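# Put the black pot upright inside the middle upper cabinet

## Task

Place the black pot so it stands upright on the bottom surface of the middle cabinet in the upper row, set deep enough inside that the cabinet doors would be able to close. Do not disturb anything else. If the pot topples or ends up tilted, the task is failed.

## Robot and tools

ROBOT. A wheeled base that can drive in any direction carries a column roughly 1.7 m high. A carriage slides on the column (lift_m) and holds two identical six-joint arms, left and right, each with a two-finger gripper. The arm bases sit about 0.57 m + lift_m above the floor; carriage parts hang about 0.15 m beneath them. A hand can reach 0.78 m from its shoulder but only about 0.38 m below its arm base. The hand is about 0.16 m long and 0.1 m wide (0.14 m when open); fingertips taper to about 0.005 m thick. Parked arm joints 1 to 6: 0, 0.05, 0.05, 1.45, 0, 0. Cameras: carriage_camera (fixed, facing forward, tilted about 20 degrees down), left_wrist_camera and right_wrist_camera (looking out past the fingertips).

FRAMES. All positions are in metres. Base frame: origin on the floor below the base centre, x forward, y left, z up. left_hand and right_hand are the midpoint between that hand's pads, in the base frame; quat_wxyz rotates base axes into hand axes (hand z runs along the fingers, fingers open along hand y; a hand pointing straight up with joints 1, 5, 6 at 0 reads (1, 0, 0, 0)). base_odometry is in the frame the base had at the scene's start, counts wheel turns only (slip counts as travel), heading in rad, left positive, -3.142 to 3.142. Hand readings tend to sit above the true hand, worse at long reach.

TOOL move. Optional keys: base, joints, speeds, min_time_s, cameras. base holds exactly one relative command, an offset from where the base last measured itself: translate_m (forward +, -2 to 2 m), strafe_m (left +, -2 to 2 m) or rotate_rad (counter-clockwise +, -6.3 to 6.3 rad). joints is one dictionary covering both arms, with absolute targets per named joint: lift_m 0 to 1 m; for each side (left_ / right_): joint1_rad -2.617 to 3.054 (turn about vertical, 0 forward, + left); joint2_rad 0 to 3.141 (shoulder: 0 upper arm back and level, 1.57 vertical, 3.14 forward and level); joint3_rad 0 to 3.141 (elbow, 0 folded, 3.14 straight); joint4_rad -1.57 to 1.57 (wrist pitch, + lifts the tips); joint5_rad -1.57 to 1.57 (wrist yaw, + swings tips to the right, opposite to joint 1); joint6_rad -2.094 to 2.094 (roll about the finger axis, + clockwise seen from the forearm); gripper_m 0 to 0.093 (pad gap in metres). Done tolerances: lift 0.004, joint1 0.02, joint2 0.105, joint3 0.06, joint4 0.04, joint5 0.025, joint6 0.02, gripper 0.004. speeds caps top speed for this action only: translate_m and strafe_m 0.02 to 0.5 m/s, rotate_rad 0.05 to 1.57 rad/s, lift_m 0.08 to 0.25 m/s (top values are defaults). min_time_s (0.1 to 8) is a floor on each arm and gripper motion's duration; use it for smoother, straighter hand paths. Actions run at most 15 s; base moves end after 14 s with time_out. All motions in one action begin together. Unnamed joints may keep chasing earlier targets. Unknown keys make a call invalid; values out of range get it refused, and a refusal or stop cancels later robot calls in the same reply. cameras: list of names or "all"; [] for none; omitted means all. Move with no action just reports state.

TOOL wait: seconds 0 to 10, plus cameras; the robot keeps its last command. TOOL zoom_image: camera and region [x0, y0, x1, y1] in pixels from the top-left, up to 504 x 504, on the newest image of a camera just returned. TOOL finished_scene: scene = current scene number; irreversible, the pot must stay correctly placed without help.

RESULTS. The move line gives done or the worst status. base_status and joint_status: done (for the base, wheels turned the full amount even if slipping), off_target (resting short and possibly still pushing), contact_stop or time_out (target dropped, holding in place), not_followed (a self-collision check withheld arm targets; the gripper part still runs; recover by resending one arm's readings with joint 1 swung away, then the other arm in a later call), limit_stop_at_motor_heat. on_its_own lists uncommanded behaviour; its held at values are targets. motor_effort is percent of maximum, bracket = peak in last action; errors are large. A lift effort that keeps dropping while lowering means a hand or load is resting on something. Joint torques wrap at ±28 N m for joints 1 to 3. Gripper: gripping a hard object reads up to 0.005 m under its width; closed on nothing reads 0.000 to 0.002; to release, command well above the reading. The pictures line names image order; images can lag slightly behind state. The scene keeps running while you compose replies, holding the last command.

CAUTIONS. Arms have no contact stop: a blocked arm keeps pushing and snaps to its target when freed. Base contact detection ignores the arms and may be late. If pressed against something, back off about 0.2 m along the way you came. Never reverse under an overhang until the column hits. The robot tips most easily with the carriage high, arms extended or loaded, while pushing, or on abrupt stops; only images reveal a lean. Keep the arms from striking or squeezing each other. Extended or loaded arms heat up; a MOTOR HOT line appears at 75 °C and at 100 °C that arm goes limp for 30 to 60 s, so park the arm to cool it. A 1 kg load sags a level hand by 7 to 25 cm. Avoid dropping the pot, releasing it while moving, slamming, knocking or shoving things hard.

Each tool is called after ">>>" as name(argument=value, ...), one argument or row to a line, values as JSON.

## Session

>>> move(
)

Scene clock: 0.00 s.
Joint torques (N m): no reading
base_odometry: x=+0.000 y=+0.000 heading=+0.000
base_status: not commanded
joint_positions: lift_m=+0.300 left_joint1_rad=+0.011 left_joint2_rad=+0.066 left_joint3_rad=+0.024 left_joint4_rad=+1.484 left_joint5_rad=+0.006 left_joint6_rad=-0.041 left_gripper_m=+0.09396 right_joint1_rad=+0.001 right_joint2_rad=+0.045 right_joint3_rad=+0.056 right_joint4_rad=+1.494 right_joint5_rad=+0.030 right_joint6_rad=+0.014 right_gripper_m=+0.09396
joint_status: not commanded
motor_effort: lift_m=+23 drive_wheels=-3
left_hand: x=+0.2581 y=+0.3029 z=+1.2986 quat_wxyz=(+0.998, +0.001, +0.064, -0.015) (m; base frame)
right_hand: x=+0.2395 y=-0.3086 z=+1.3076 quat_wxyz=(+0.999, +0.015, +0.033, +0.007) (m; base frame)
pictures: carriage_camera, left_wrist_camera, right_wrist_camera

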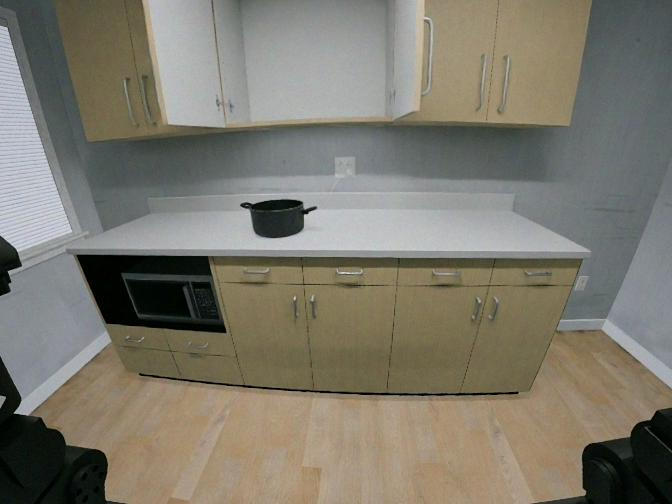

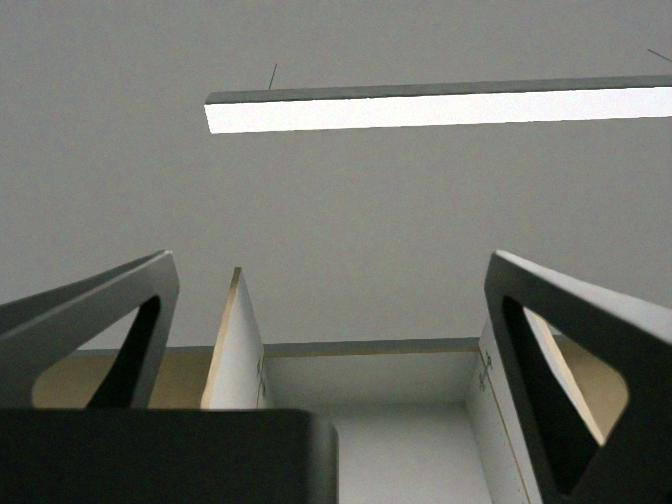

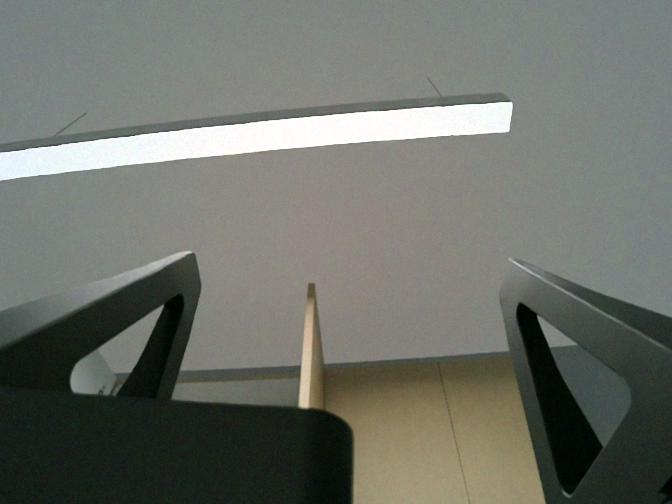

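>>> move(
  joints={"right_joint1_rad": 0, "right_joint2_rad": 1.57, "right_joint3_rad": 1.57, "right_joint4_rad": 0, "right_joint5_rad": 0, "right_joint6_rad": 0},
  min_time_s=3,
)

>>> move(
)

Scene clock: 10.30 s.
move: done
joint_status: all done
motor_effort: lift_m=+23(23) drive_wheels=-2(4)

Scene clock: 10.30 s.
Joint torques (N m): left_arm=[-0.05 4.4 5.5 -0.15 0.04 0.04] | right_arm=[-0.17 -7.72 9.33 1.99 -0.19 -0.15]
base_odometry: x=+0.000 y=+0.000 heading=+0.000
base_status: not commanded
joint_positions: lift_m=+0.300 left_joint1_rad=+0.011 left_joint2_rad=+0.066 left_joint3_rad=+0.024 left_joint4_rad=+1.484 left_joint5_rad=+0.006 left_joint6_rad=-0.041 left_gripper_m=+0.09396 right_joint1_rad=+0.001 right_joint2_rad=+1.566 right_joint3_rad=+1.535 right_joint4_rad=+0.003 right_joint5_rad=+0.015 right_joint6_rad=+0.013 right_gripper_m=+0.09396
joint_status: all done
motor_effort: lift_m=+23(23) drive_wheels=-2(4)
left_hand: x=+0.2581 y=+0.3029 z=+1.2986 quat_wxyz=(+0.998, +0.001, +0.064, -0.015) (m; base frame)
right_hand: x=+0.7340 y=-0.3056 z=+1.2970 quat_wxyz=(+0.697, +0.010, +0.717, -0.001) (m; base frame)
pictures: carriage_camera, left_wrist_camera, right_wrist_camera

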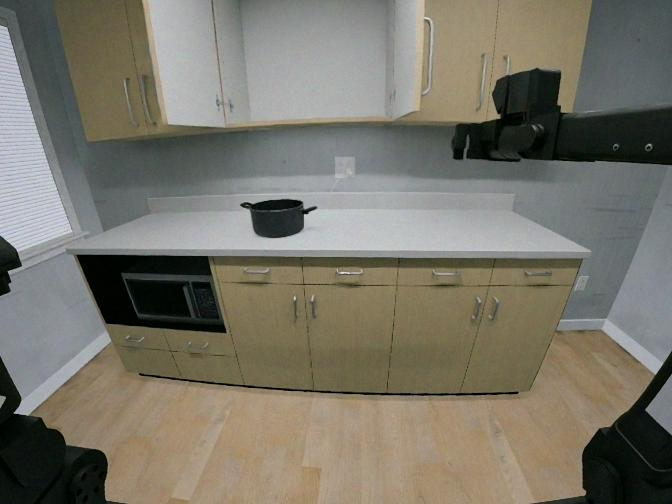

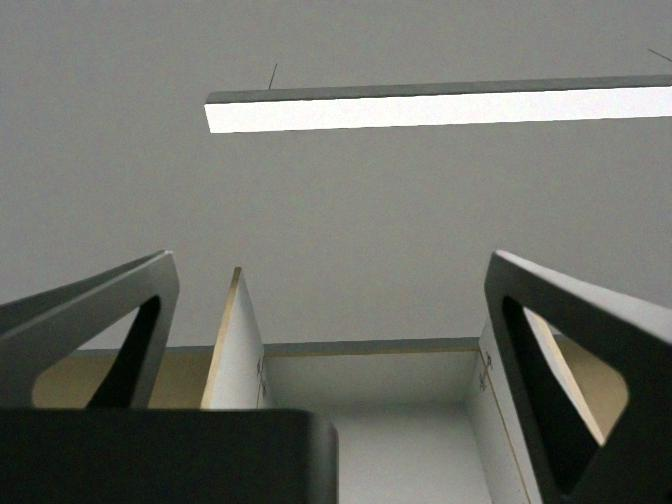

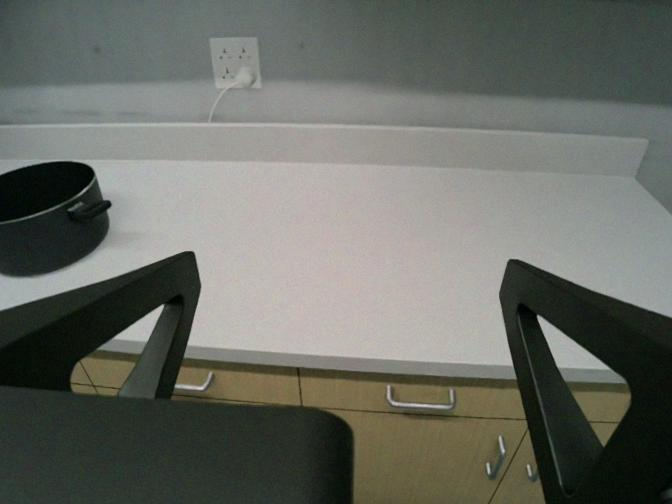

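>>> zoom_image(
  camera="carriage_camera",
  region=[200, 160, 360, 280],
)

>>> zoom_image(
  camera="right_wrist_camera",
  region=[0, 100, 240, 300],
)

Scaled by 3.150 from the camera's 672x504 image, which has a finer 960x720 frame.

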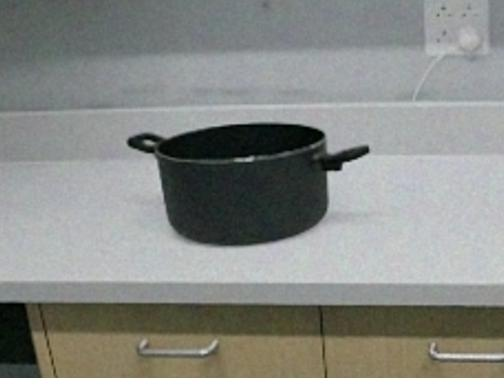

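Scaled by 2.100 from the camera's 672x504 image, which has a finer 960x720 frame.

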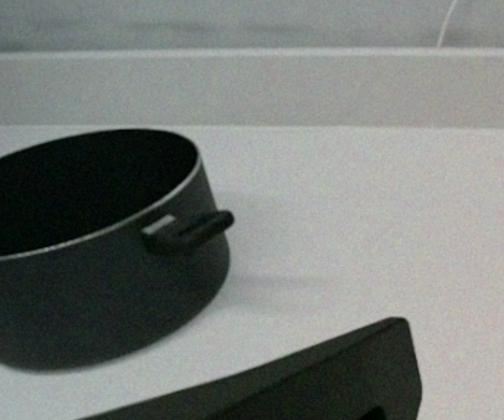

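>>> move(
  joints={"right_joint5_rad": 0.6},
  min_time_s=1.5,
  cameras=[],
)

>>> move(
  cameras=["right_wrist_camera"],
)

Scene clock: 18.23 s.
move: done
joint_status: all done
motor_effort: lift_m=+23(23) drive_wheels=-2(3)
pictures: none

Scene clock: 18.23 s.
Joint torques (N m): left_arm=[-0.1 4.37 5.44 -0.17 0.02 0.03] | right_arm=[-0.23 -7.6 9.25 1.87 0.21 -0.12]
base_odometry: x=+0.000 y=+0.000 heading=+0.000
base_status: not commanded
joint_positions: lift_m=+0.300 left_joint1_rad=+0.011 left_joint2_rad=+0.066 left_joint3_rad=+0.024 left_joint4_rad=+1.484 left_joint5_rad=+0.006 left_joint6_rad=-0.041 left_gripper_m=+0.09396 right_joint1_rad=+0.001 right_joint2_rad=+1.566 right_joint3_rad=+1.535 right_joint4_rad=+0.001 right_joint5_rad=+0.583 right_joint6_rad=+0.013 right_gripper_m=+0.09396
joint_status: all done
motor_effort: lift_m=+23(23) drive_wheels=-2(3)
left_hand: x=+0.2581 y=+0.3029 z=+1.2986 quat_wxyz=(+0.998, +0.001, +0.064, -0.015) (m; base frame)
right_hand: x=+0.7057 y=-0.3977 z=+1.2974 quat_wxyz=(+0.668, +0.204, +0.686, -0.202) (m; base frame)
pictures: right_wrist_camera

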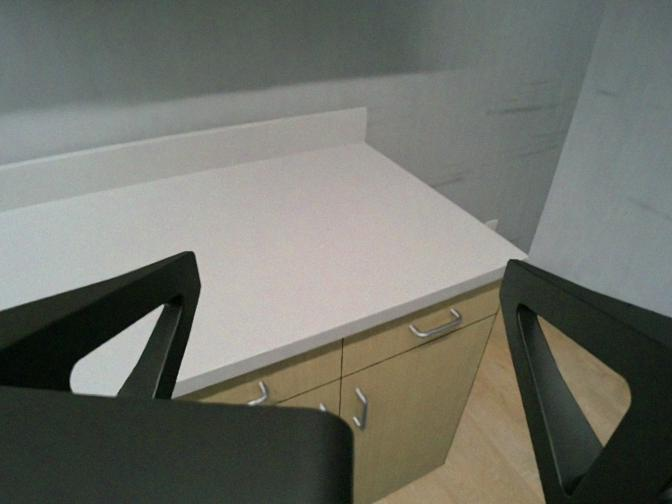

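>>> move(
  joints={"right_joint5_rad": 0, "right_joint1_rad": 0, "right_joint2_rad": 0.05, "right_joint3_rad": 0.05, "right_joint4_rad": 1.45, "right_joint6_rad": 0},
  min_time_s=3,
  cameras=[],
)

>>> move(
  joints={"lift_m": 0.7},
  cameras=["carriage_camera"],
)

Scene clock: 22.97 s.
move: done
joint_status: all done
motor_effort: lift_m=+23(23) drive_wheels=-1(3)
pictures: none

Scene clock: 25.10 s.
Joint torques (N m): left_arm=[-0.06 4.4 5.42 -0.18 0.03 0.04] | right_arm=[-0.18 4.21 4.72 -0.18 -0.18 -0.15]
move: done
base_odometry: x=+0.000 y=+0.000 heading=+0.000
joint_positions: lift_m=+0.700 left_joint1_rad=+0.011 left_joint2_rad=+0.066 left_joint3_rad=+0.024 left_joint4_rad=+1.484 left_joint5_rad=+0.006 left_joint6_rad=-0.041 left_gripper_m=+0.09396 right_joint1_rad=+0.001 right_joint2_rad=+0.051 right_joint3_rad=+0.052 right_joint4_rad=+1.443 right_joint5_rad=+0.013 right_joint6_rad=+0.012 right_gripper_m=+0.09397
joint_status: all done
motor_effort: lift_m=+23(29) drive_wheels=-2(3)
left_hand: x=+0.2581 y=+0.3029 z=+1.6985 quat_wxyz=(+0.998, +0.001, +0.064, -0.015) (m; base frame)
right_hand: x=+0.2552 y=-0.3057 z=+1.7051 quat_wxyz=(+0.998, +0.007, +0.064, +0.006) (m; base frame)
pictures: carriage_camera

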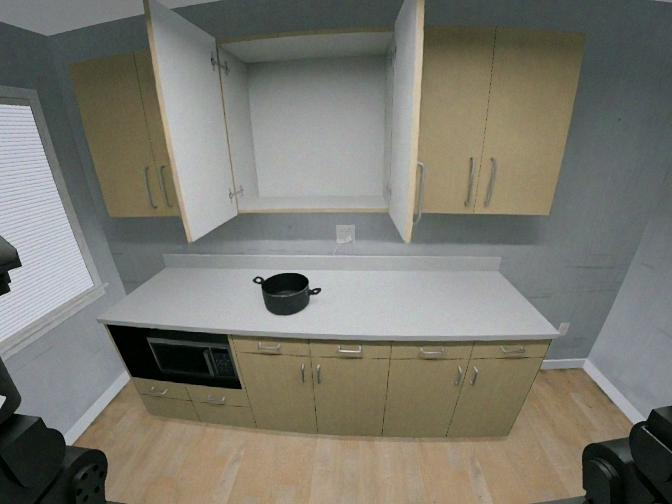

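>>> zoom_image(
  camera="carriage_camera",
  region=[200, 180, 440, 360],
)

>>> zoom_image(
  camera="carriage_camera",
  region=[120, 0, 460, 255],
)

>>> zoom_image(
  camera="carriage_camera",
  region=[240, 250, 340, 325],
)

Scaled by 2.100 from the camera's 672x504 image, which has a finer 960x720 frame.

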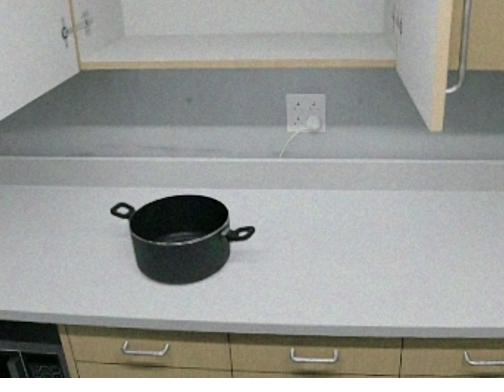

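Scaled by 1.482 from the camera's 672x504 image, which has a finer 960x720 frame.

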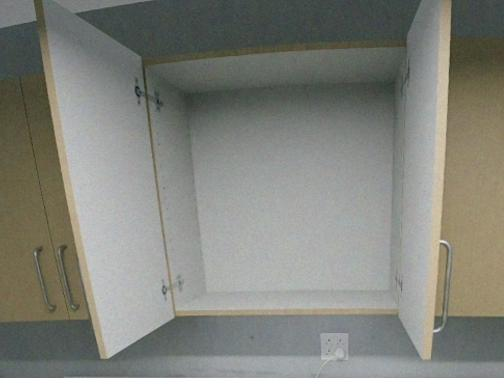

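Scaled by 5.040 from the camera's 672x504 image, which has a finer 960x720 frame.

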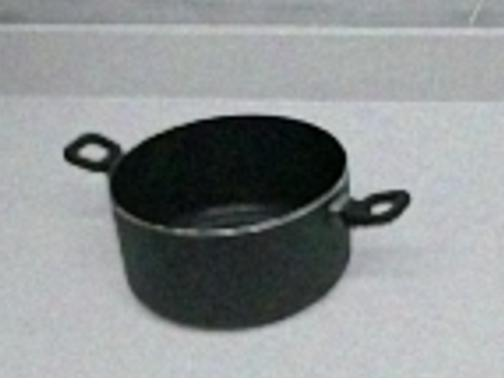

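>>> zoom_image(
  camera="carriage_camera",
  region=[300, 190, 380, 280],
)

>>> zoom_image(
  camera="carriage_camera",
  region=[300, 310, 380, 450],
)

Scaled by 5.600 from the camera's 672x504 image, which has a finer 960x720 frame.

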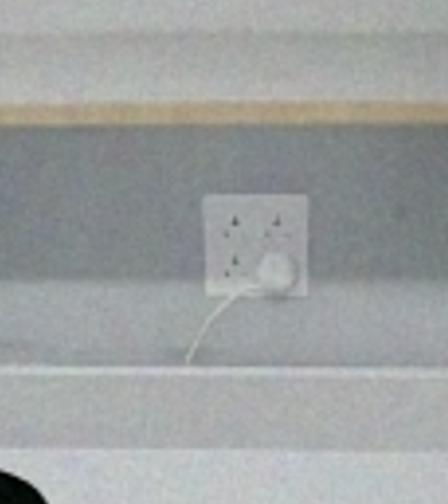

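Scaled by 3.600 from the camera's 672x504 image, which has a finer 960x720 frame.

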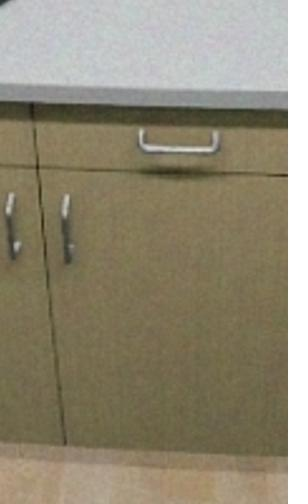

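>>> move(
  joints={"lift_m": 0.3},
  cameras=["carriage_camera"],
)

>>> zoom_image(
  camera="carriage_camera",
  region=[300, 110, 380, 210],
)

>>> zoom_image(
  camera="carriage_camera",
  region=[300, 190, 380, 270],
)

>>> zoom_image(
  camera="carriage_camera",
  region=[300, 350, 380, 410],
)

Scene clock: 32.37 s.
Joint torques (N m): left_arm=[-0.09 4.42 5.49 -0.17 0.03 0.02] | right_arm=[-0.18 4.21 4.77 -0.19 -0.18 -0.13]
move: done
base_odometry: x=+0.000 y=+0.000 heading=+0.000
joint_positions: lift_m=+0.300 left_joint1_rad=+0.011 left_joint2_rad=+0.066 left_joint3_rad=+0.024 left_joint4_rad=+1.484 left_joint5_rad=+0.006 left_joint6_rad=-0.041 left_gripper_m=+0.09396 right_joint1_rad=+0.001 right_joint2_rad=+0.051 right_joint3_rad=+0.052 right_joint4_rad=+1.443 right_joint5_rad=+0.013 right_joint6_rad=+0.012 right_gripper_m=+0.09397
joint_status: all done
motor_effort: lift_m=+21(22) drive_wheels=-2(4)
left_hand: x=+0.2581 y=+0.3029 z=+1.2988 quat_wxyz=(+0.998, +0.001, +0.064, -0.015) (m; base frame)
right_hand: x=+0.2550 y=-0.3056 z=+1.3054 quat_wxyz=(+0.998, +0.007, +0.063, +0.006) (m; base frame)
pictures: carriage_camera

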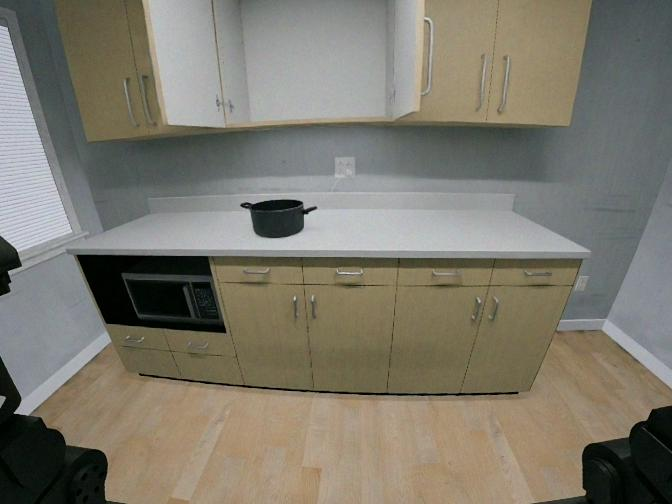

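Scaled by 5.040 from the camera's 672x504 image, which has a finer 960x720 frame.

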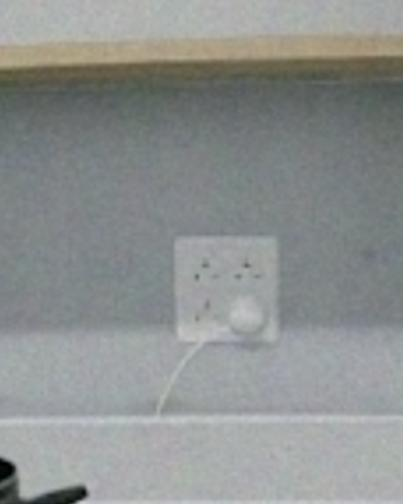

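Scaled by 6.300 from the camera's 672x504 image, which has a finer 960x720 frame.

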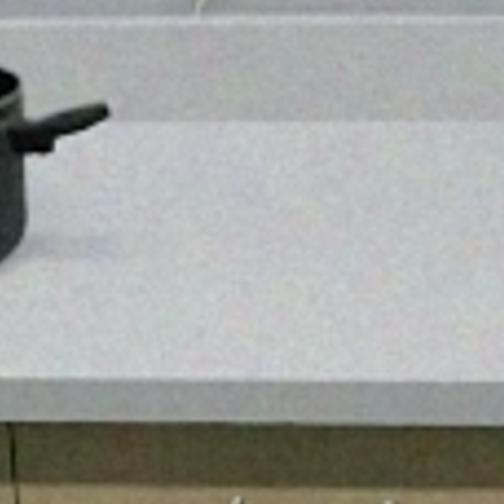

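Scaled by 6.300 from the camera's 672x504 image, which has a finer 960x720 frame.

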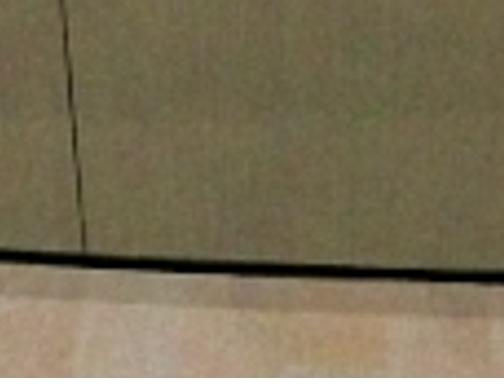

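>>> move(
  joints={"right_joint1_rad": 0.5, "right_joint2_rad": 1.57, "right_joint3_rad": 1.57, "right_joint4_rad": 0, "right_joint5_rad": 0, "right_joint6_rad": 0, "right_gripper_m": 0.0},
  min_time_s=3,
  cameras=["carriage_camera"],
)

>>> zoom_image(
  camera="carriage_camera",
  region=[280, 80, 440, 200],
)

Scene clock: 40.23 s.
Joint torques (N m): left_arm=[-0.08 4.4 5.5 -0.16 0.03 0.04] | right_arm=[0.35 -7.75 9.4 2 -0.14 -0.12]
move: done
base_odometry: x=+0.000 y=+0.000 heading=+0.000
joint_positions: lift_m=+0.300 left_joint1_rad=+0.011 left_joint2_rad=+0.066 left_joint3_rad=+0.024 left_joint4_rad=+1.484 left_joint5_rad=+0.006 left_joint6_rad=-0.041 left_gripper_m=+0.09396 right_joint1_rad=+0.495 right_joint2_rad=+1.566 right_joint3_rad=+1.535 right_joint4_rad=+0.004 right_joint5_rad=+0.012 right_joint6_rad=+0.012 right_gripper_m=+0.00021
joint_status: all done
motor_effort: lift_m=+21(21) drive_wheels=-3(3)
left_hand: x=+0.2581 y=+0.3029 z=+1.2988 quat_wxyz=(+0.998, +0.001, +0.064, -0.015) (m; base frame)
right_hand: x=+0.6736 y=-0.0625 z=+1.2975 quat_wxyz=(+0.676, -0.167, +0.697, +0.171) (m; base frame)
pictures: carriage_camera

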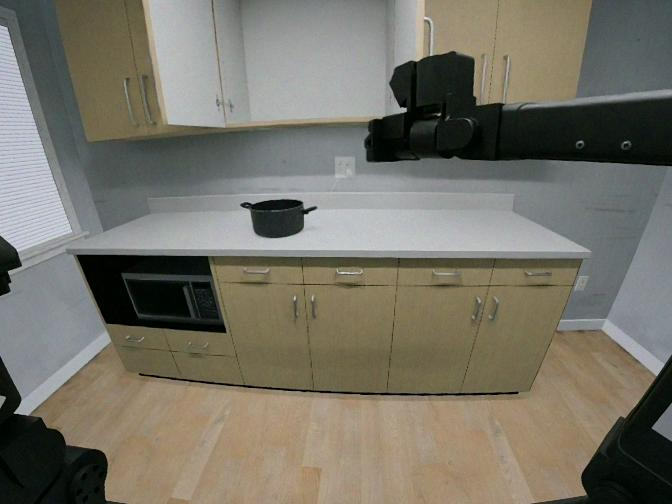

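Scaled by 3.150 from the camera's 672x504 image, which has a finer 960x720 frame.

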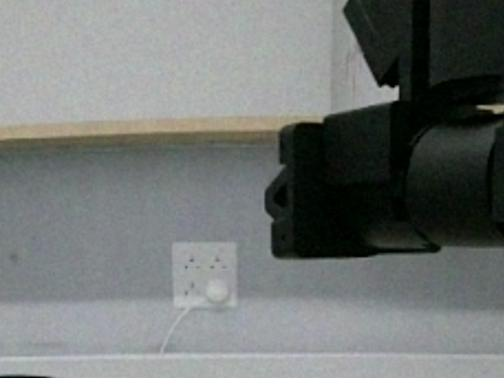

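>>> move(
  joints={"right_joint5_rad": 0, "right_joint1_rad": 0, "right_joint2_rad": 0.05, "right_joint3_rad": 0.05, "right_joint4_rad": 1.45, "right_joint6_rad": 0, "right_gripper_m": 0.093},
  min_time_s=3,
  cameras=[],
)

>>> move(
  base={"strafe_m": 0.256},
  speeds={"strafe_m": 0.15},
  cameras=["carriage_camera"],
)

>>> zoom_image(
  camera="carriage_camera",
  region=[270, 170, 400, 270],
)

Scene clock: 55.97 s.
move: done
joint_status: all done
motor_effort: lift_m=+21(21) drive_wheels=-1(3)
pictures: none

Scene clock: 58.57 s.
Joint torques (N m): left_arm=[-0.09 4.36 5.49 -0.17 0.03 0.02] | right_arm=[-0.42 3.66 4.29 -0.15 -0.16 -0.14]
move: done
base_odometry: x=+0.000 y=+0.256 heading=+0.000
base_status: done
joint_positions: lift_m=+0.300 left_joint1_rad=+0.011 left_joint2_rad=+0.066 left_joint3_rad=+0.024 left_joint4_rad=+1.484 left_joint5_rad=+0.006 left_joint6_rad=-0.041 left_gripper_m=+0.09396 right_joint1_rad=+0.005 right_joint2_rad=+0.055 right_joint3_rad=+0.057 right_joint4_rad=+1.441 right_joint5_rad=+0.012 right_joint6_rad=+0.012 right_gripper_m=+0.09289
motor_effort: lift_m=+21(21) drive_wheels=-4(8)
left_hand: x=+0.2581 y=+0.3029 z=+1.2988 quat_wxyz=(+0.998, +0.001, +0.064, -0.015) (m; base frame)
right_hand: x=+0.2551 y=-0.3054 z=+1.3069 quat_wxyz=(+0.998, +0.006, +0.064, +0.008) (m; base frame)
pictures: carriage_camera

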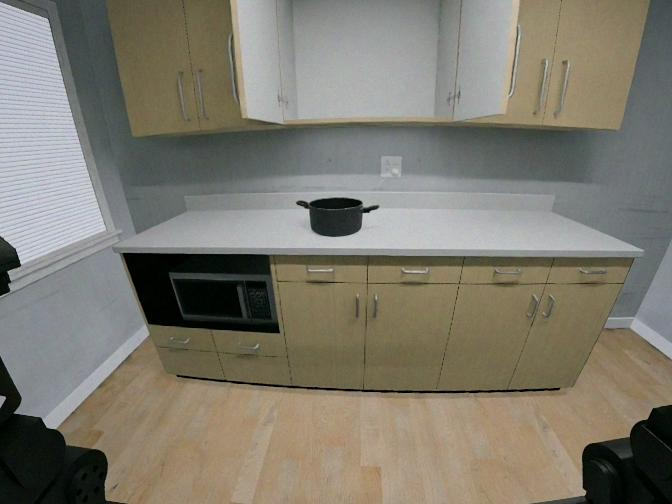

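Scaled by 3.877 from the camera's 672x504 image, which has a finer 960x720 frame.

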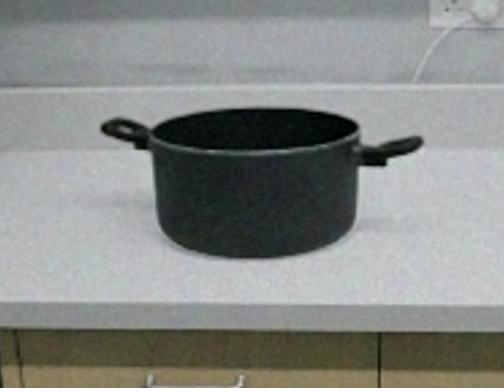

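>>> move(
  base={"translate_m": 0.33},
  joints={"lift_m": 0.45},
  speeds={"translate_m": 0.15},
  cameras=["carriage_camera"],
)

>>> zoom_image(
  camera="carriage_camera",
  region=[270, 220, 400, 340],
)

Scene clock: 66.83 s.
Joint torques (N m): left_arm=[-0.08 4.4 5.5 -0.18 0.05 0.03] | right_arm=[-0.46 4.37 4.67 -0.22 -0.18 -0.15]
move: done
base_odometry: x=+0.330 y=+0.256 heading=+0.001
base_status: done
joint_positions: lift_m=+0.450 left_joint1_rad=+0.011 left_joint2_rad=+0.066 left_joint3_rad=+0.024 left_joint4_rad=+1.485 left_joint5_rad=+0.006 left_joint6_rad=-0.041 left_gripper_m=+0.09396 right_joint1_rad=+0.005 right_joint2_rad=+0.050 right_joint3_rad=+0.053 right_joint4_rad=+1.446 right_joint5_rad=+0.012 right_joint6_rad=+0.012 right_gripper_m=+0.09289
joint_status: all done
motor_effort: lift_m=+23(29) drive_wheels=-4(10)
left_hand: x=+0.2580 y=+0.3029 z=+1.4485 quat_wxyz=(+0.998, +0.001, +0.064, -0.015) (m; base frame)
right_hand: x=+0.2536 y=-0.3054 z=+1.4555 quat_wxyz=(+0.998, +0.006, +0.061, +0.008) (m; base frame)
pictures: carriage_camera

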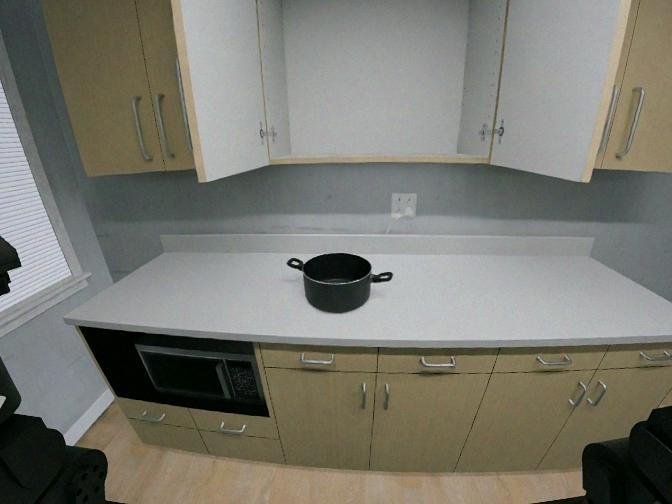

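Scaled by 3.877 from the camera's 672x504 image, which has a finer 960x720 frame.

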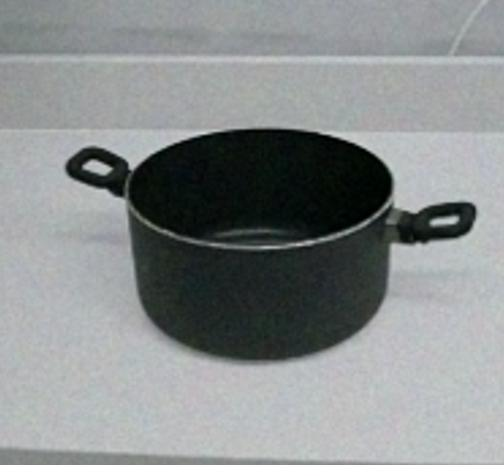

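>>> move(
  joints={"left_joint1_rad": -0.295, "left_joint2_rad": 2.549, "left_joint3_rad": 1.684, "left_joint4_rad": 0.865, "left_joint5_rad": -0.295, "left_joint6_rad": -1.24, "left_gripper_m": 0.07, "right_joint1_rad": 0.364, "right_joint2_rad": 2.289, "right_joint3_rad": 1.14, "right_joint4_rad": 1.149, "right_joint5_rad": 0.364, "right_joint6_rad": 1.24, "right_gripper_m": 0.07},
  min_time_s=4,
)

Scene clock: 78.53 s.
Joint torques (N m): left_arm=[-13.53 14.39 5.49 -6.2 5.66 -2.33] | right_arm=[0.31 -11.99 6.93 1.93 0.22 0.04]
move: off_target
base_odometry: x=+0.329 y=+0.256 heading=+0.001
joint_positions: lift_m=+0.450 left_joint1_rad=-0.156 left_joint2_rad=+2.027 left_joint3_rad=+1.682 left_joint4_rad=+1.537 left_joint5_rad=-1.296 left_joint6_rad=-1.022 left_gripper_m=+0.06982 right_joint1_rad=+0.359 right_joint2_rad=+2.284 right_joint3_rad=+1.113 right_joint4_rad=+1.149 right_joint5_rad=+0.348 right_joint6_rad=+1.226 right_gripper_m=+0.07012
joint_status: left_joint1_rad off_target (ended at -0.156, target -0.295); left_joint2_rad off_target (ended at +2.027, target +2.549); left_joint4_rad off_target (ended at +1.537, target +0.865); left_joint5_rad off_target (ended at -1.296, target -0.295); left_joint6_rad off_target (ended at -1.022, target -1.240); the others done
motor_effort: lift_m=+23(23) drive_wheels=+14(16)
left_hand: x=+0.6747 y=+0.3999 z=+1.4604 quat_wxyz=(+0.714, -0.601, -0.113, -0.341) (m; base frame)
right_hand: x=+0.7854 y=-0.1551 z=+1.1300 quat_wxyz=(+0.572, +0.406, +0.588, +0.404) (m; base frame)
pictures: carriage_camera, left_wrist_camera, right_wrist_camera

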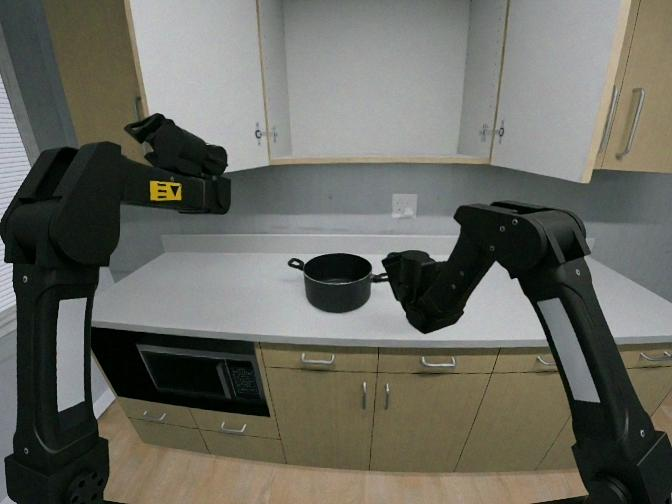

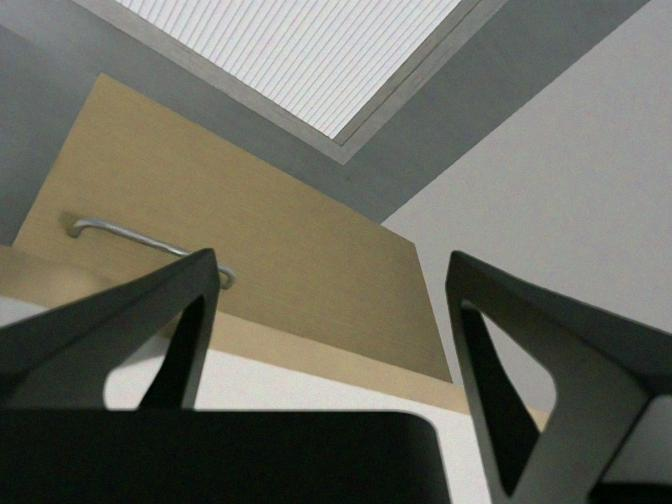

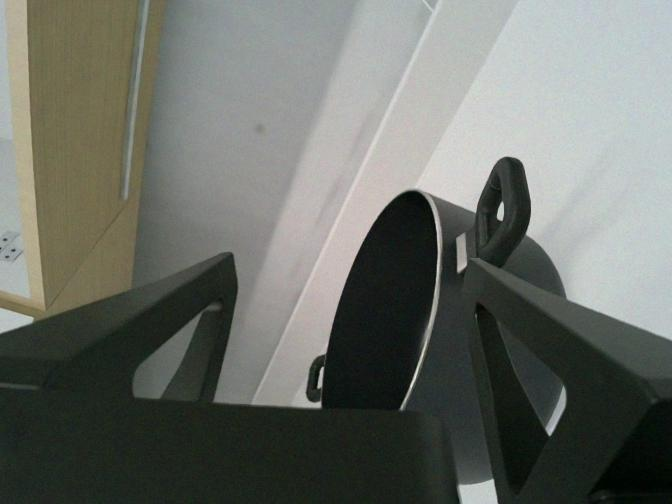

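>>> move(
  joints={"left_joint1_rad": 0.0, "left_joint2_rad": 1.2, "left_joint3_rad": 0.9, "left_joint4_rad": 1.2, "left_joint5_rad": -0.6, "left_joint6_rad": -1.0},
  min_time_s=2,
)

Scene clock: 81.33 s.
Joint torques (N m): left_arm=[0.55 -5.96 5.67 1.37 0.2 0.22] | right_arm=[0.25 -11.99 6.83 1.92 0.17 0.05]
move: done
base_odometry: x=+0.330 y=+0.256 heading=+0.001
joint_positions: lift_m=+0.450 left_joint1_rad=-0.006 left_joint2_rad=+1.217 left_joint3_rad=+0.904 left_joint4_rad=+1.180 left_joint5_rad=-0.589 left_joint6_rad=-1.012 left_gripper_m=+0.06986 right_joint1_rad=+0.359 right_joint2_rad=+2.284 right_joint3_rad=+1.113 right_joint4_rad=+1.149 right_joint5_rad=+0.350 right_joint6_rad=+1.228 right_gripper_m=+0.07012
joint_status: all done
motor_effort: lift_m=+23(23) drive_wheels=-1(16)
left_hand: x=+0.5436 y=+0.3970 z=+1.5323 quat_wxyz=(+0.833, -0.398, +0.158, -0.351) (m; base frame)
right_hand: x=+0.7854 y=-0.1555 z=+1.1299 quat_wxyz=(+0.572, +0.407, +0.587, +0.403) (m; base frame)
pictures: carriage_camera, left_wrist_camera, right_wrist_camera

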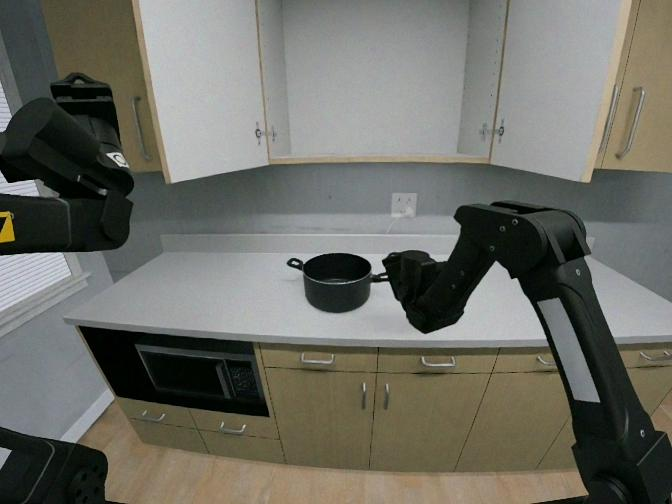

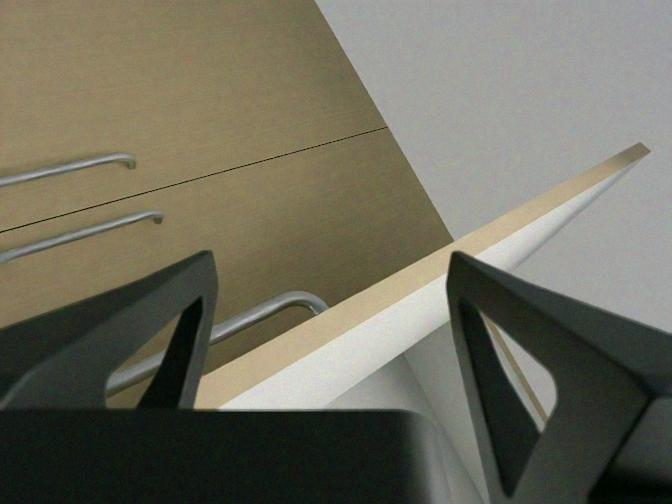

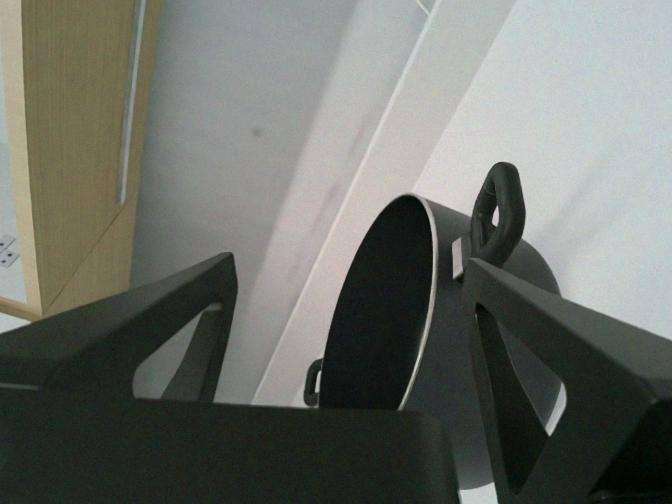

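>>> move(
  base={"translate_m": -0.3},
  speeds={"translate_m": 0.15},
  cameras=["carriage_camera"],
)

Scene clock: 85.70 s.
Joint torques (N m): left_arm=[0.51 -5.55 5.57 1.29 0.24 0.21] | right_arm=[0.25 -12.01 6.8 1.94 0.15 0.05]
move: done
base_odometry: x=+0.030 y=+0.256 heading=+0.000
base_status: done
joint_positions: lift_m=+0.450 left_joint1_rad=-0.006 left_joint2_rad=+1.213 left_joint3_rad=+0.903 left_joint4_rad=+1.184 left_joint5_rad=-0.590 left_joint6_rad=-1.011 left_gripper_m=+0.06986 right_joint1_rad=+0.361 right_joint2_rad=+2.284 right_joint3_rad=+1.114 right_joint4_rad=+1.148 right_joint5_rad=+0.351 right_joint6_rad=+1.228 right_gripper_m=+0.07012
motor_effort: lift_m=+23(23) drive_wheels=-7(12)
left_hand: x=+0.5417 y=+0.3972 z=+1.5334 quat_wxyz=(+0.834, -0.397, +0.155, -0.351) (m; base frame)
right_hand: x=+0.7852 y=-0.1546 z=+1.1298 quat_wxyz=(+0.572, +0.407, +0.588, +0.403) (m; base frame)
pictures: carriage_camera

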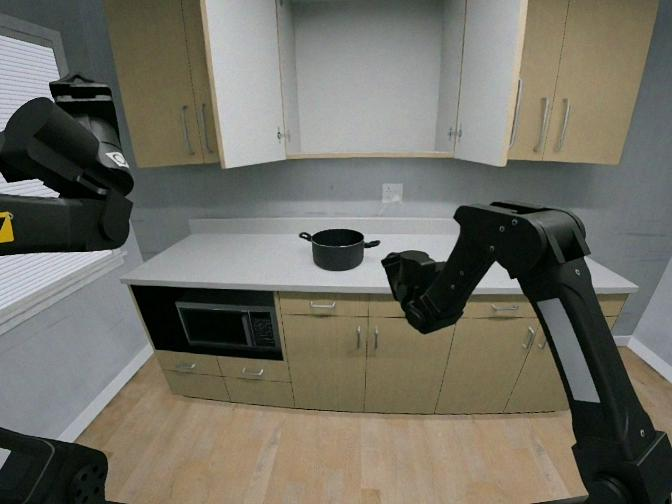

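Now unfold the left arm to the pre-grasp pose, well away from the doors.

>>> move(
  joints={"left_joint1_rad": -0.295, "left_joint2_rad": 2.549, "left_joint3_rad": 1.684, "left_joint4_rad": 0.865, "left_joint5_rad": -0.295, "left_joint6_rad": -1.24, "left_gripper_m": 0.07},
  min_time_s=4,
)

Scene clock: 90.37 s.
Joint torques (N m): left_arm=[-0.53 -15.97 8.44 2.36 0.17 -0.03] | right_arm=[0.06 -11.95 6.83 1.93 0.15 0.03]
move: done
base_odometry: x=+0.030 y=+0.256 heading=+0.000
joint_positions: lift_m=+0.450 left_joint1_rad=-0.290 left_joint2_rad=+2.544 left_joint3_rad=+1.656 left_joint4_rad=+0.865 left_joint5_rad=-0.308 left_joint6_rad=-1.229 left_gripper_m=+0.06986 right_joint1_rad=+0.361 right_joint2_rad=+2.284 right_joint3_rad=+1.114 right_joint4_rad=+1.148 right_joint5_rad=+0.351 right_joint6_rad=+1.228 right_gripper_m=+0.07012
joint_status: all done
motor_effort: lift_m=+23(23) drive_wheels=-7(8)
left_hand: x=+0.8865 y=+0.1599 z=+1.1288 quat_wxyz=(+0.577, -0.415, +0.581, -0.396) (m; base frame)
right_hand: x=+0.7852 y=-0.1546 z=+1.1298 quat_wxyz=(+0.572, +0.407, +0.588, +0.403) (m; base frame)
pictures: carriage_camera, left_wrist_camera, right_wrist_camera

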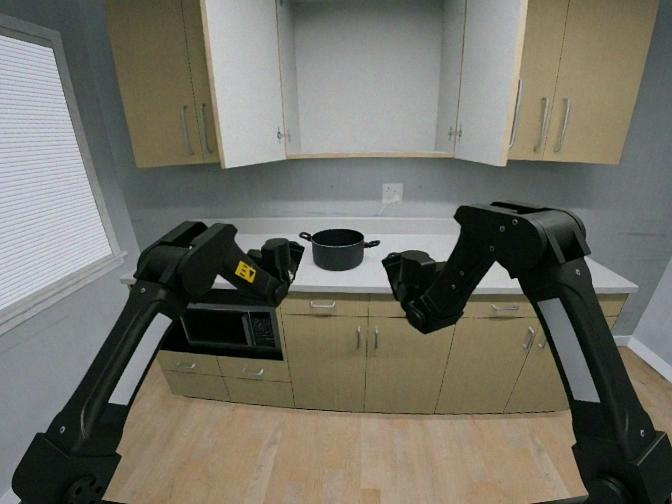

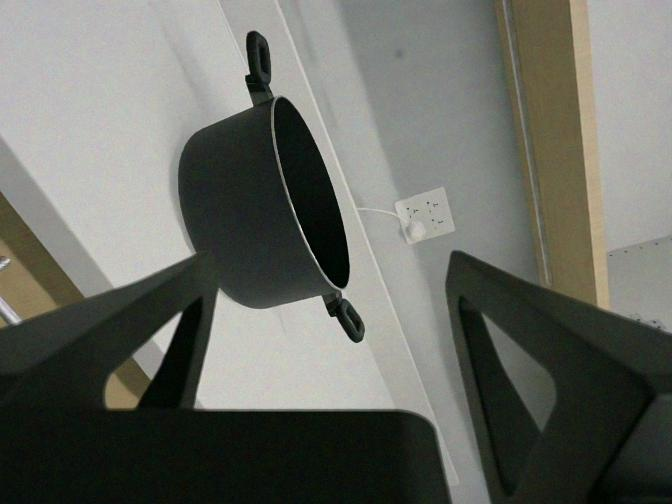

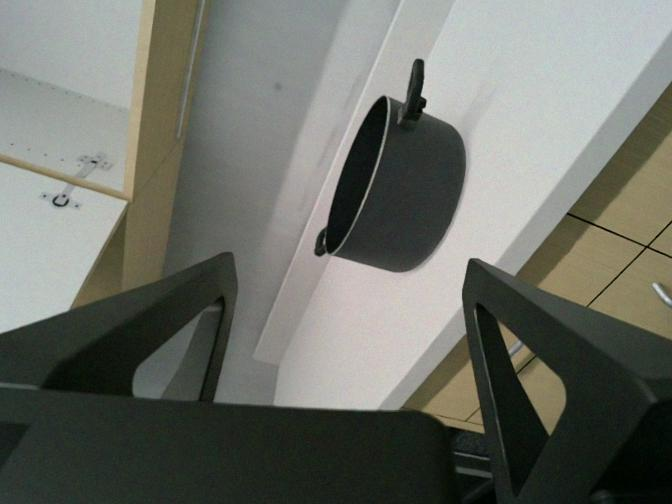

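>>> move(
  joints={"lift_m": 0.345},
)

Scene clock: 98.23 s.
Joint torques (N m): left_arm=[-0.57 -17.81 7.39 2.55 0.15 0] | right_arm=[0.24 -13.35 6.15 2.08 0.15 0.04]
move: done
base_odometry: x=+0.030 y=+0.256 heading=+0.000
joint_positions: lift_m=+0.345 left_joint1_rad=-0.290 left_joint2_rad=+2.561 left_joint3_rad=+1.667 left_joint4_rad=+0.848 left_joint5_rad=-0.306 left_joint6_rad=-1.231 left_gripper_m=+0.06986 right_joint1_rad=+0.361 right_joint2_rad=+2.297 right_joint3_rad=+1.123 right_joint4_rad=+1.137 right_joint5_rad=+0.351 right_joint6_rad=+1.229 right_gripper_m=+0.07012
joint_status: all done
motor_effort: lift_m=+21(22) drive_wheels=+1(8)
left_hand: x=+0.8878 y=+0.1592 z=+1.0131 quat_wxyz=(+0.571, -0.418, +0.589, -0.390) (m; base frame)
right_hand: x=+0.7868 y=-0.1539 z=+1.0190 quat_wxyz=(+0.569, +0.408, +0.592, +0.400) (m; base frame)
pictures: carriage_camera, left_wrist_camera, right_wrist_camera

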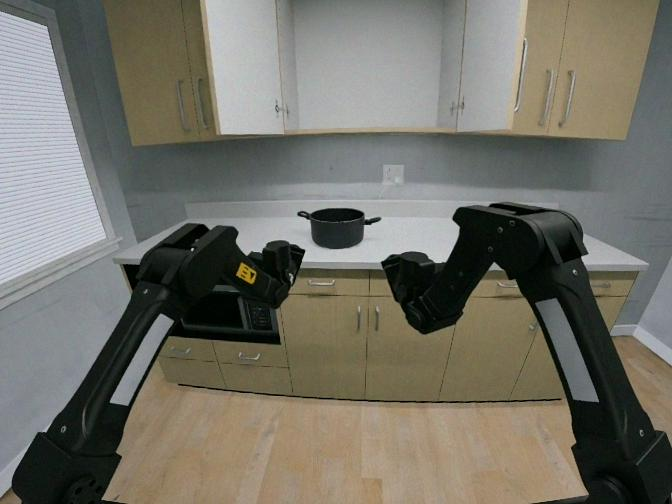

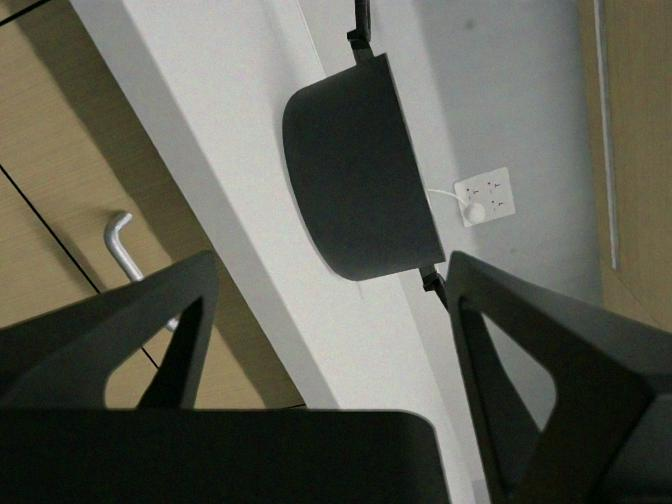

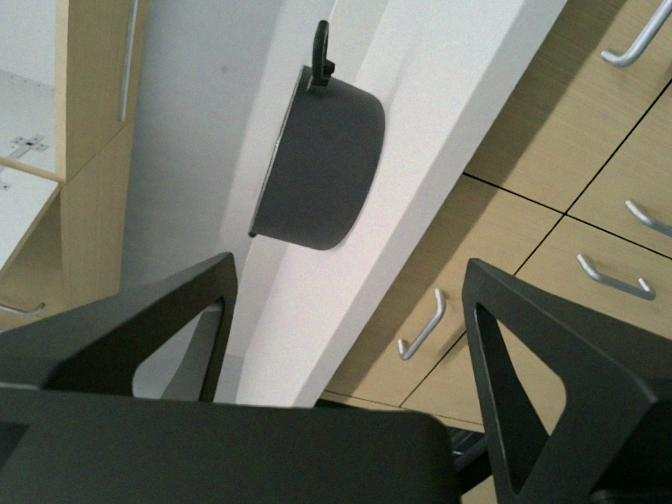

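>>> move(
  joints={"lift_m": 0.36, "left_joint4_rad": 0.905, "right_joint4_rad": 1.183},
  min_time_s=1,
)

Scene clock: 101.77 s.
Joint torques (N m): left_arm=[-0.59 -18.04 7.06 2.7 0.14 0] | right_arm=[0.14 -13.48 5.87 2.13 0.14 0.04]
move: done
base_odometry: x=+0.030 y=+0.256 heading=+0.000
joint_positions: lift_m=+0.360 left_joint1_rad=-0.290 left_joint2_rad=+2.563 left_joint3_rad=+1.671 left_joint4_rad=+0.874 left_joint5_rad=-0.306 left_joint6_rad=-1.231 left_gripper_m=+0.06986 right_joint1_rad=+0.361 right_joint2_rad=+2.298 right_joint3_rad=+1.126 right_joint4_rad=+1.164 right_joint5_rad=+0.352 right_joint6_rad=+1.229 right_gripper_m=+0.07012
joint_status: all done
motor_effort: lift_m=+23(29) drive_wheels=-7(7)
left_hand: x=+0.8885 y=+0.1589 z=+1.0343 quat_wxyz=(+0.577, -0.415, +0.580, -0.398) (m; base frame)
right_hand: x=+0.7875 y=-0.1538 z=+1.0403 quat_wxyz=(+0.574, +0.406, +0.582, +0.408) (m; base frame)
pictures: carriage_camera, left_wrist_camera, right_wrist_camera

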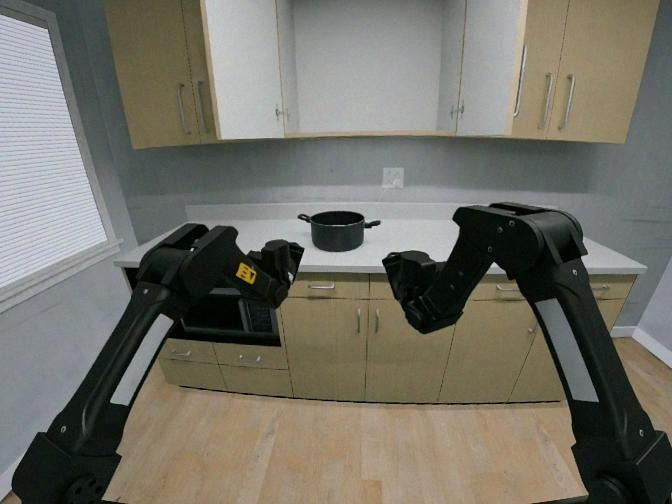

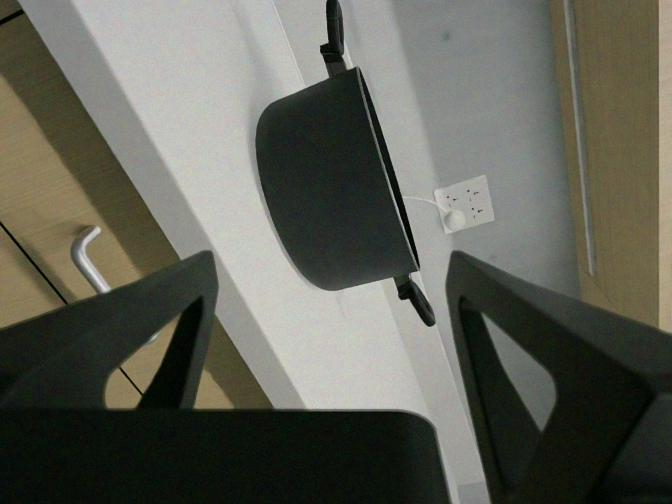

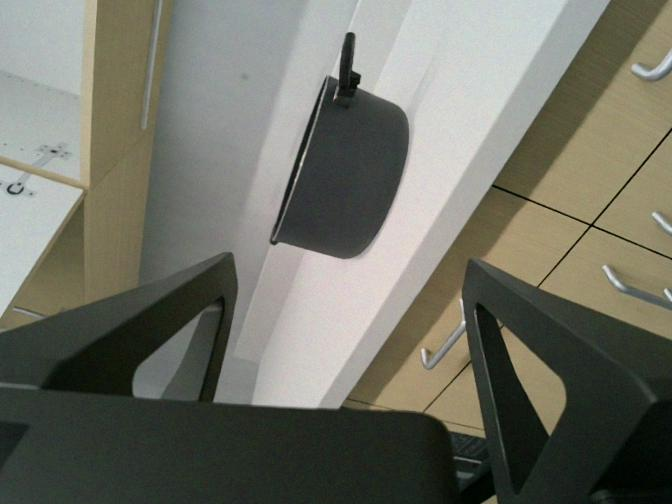

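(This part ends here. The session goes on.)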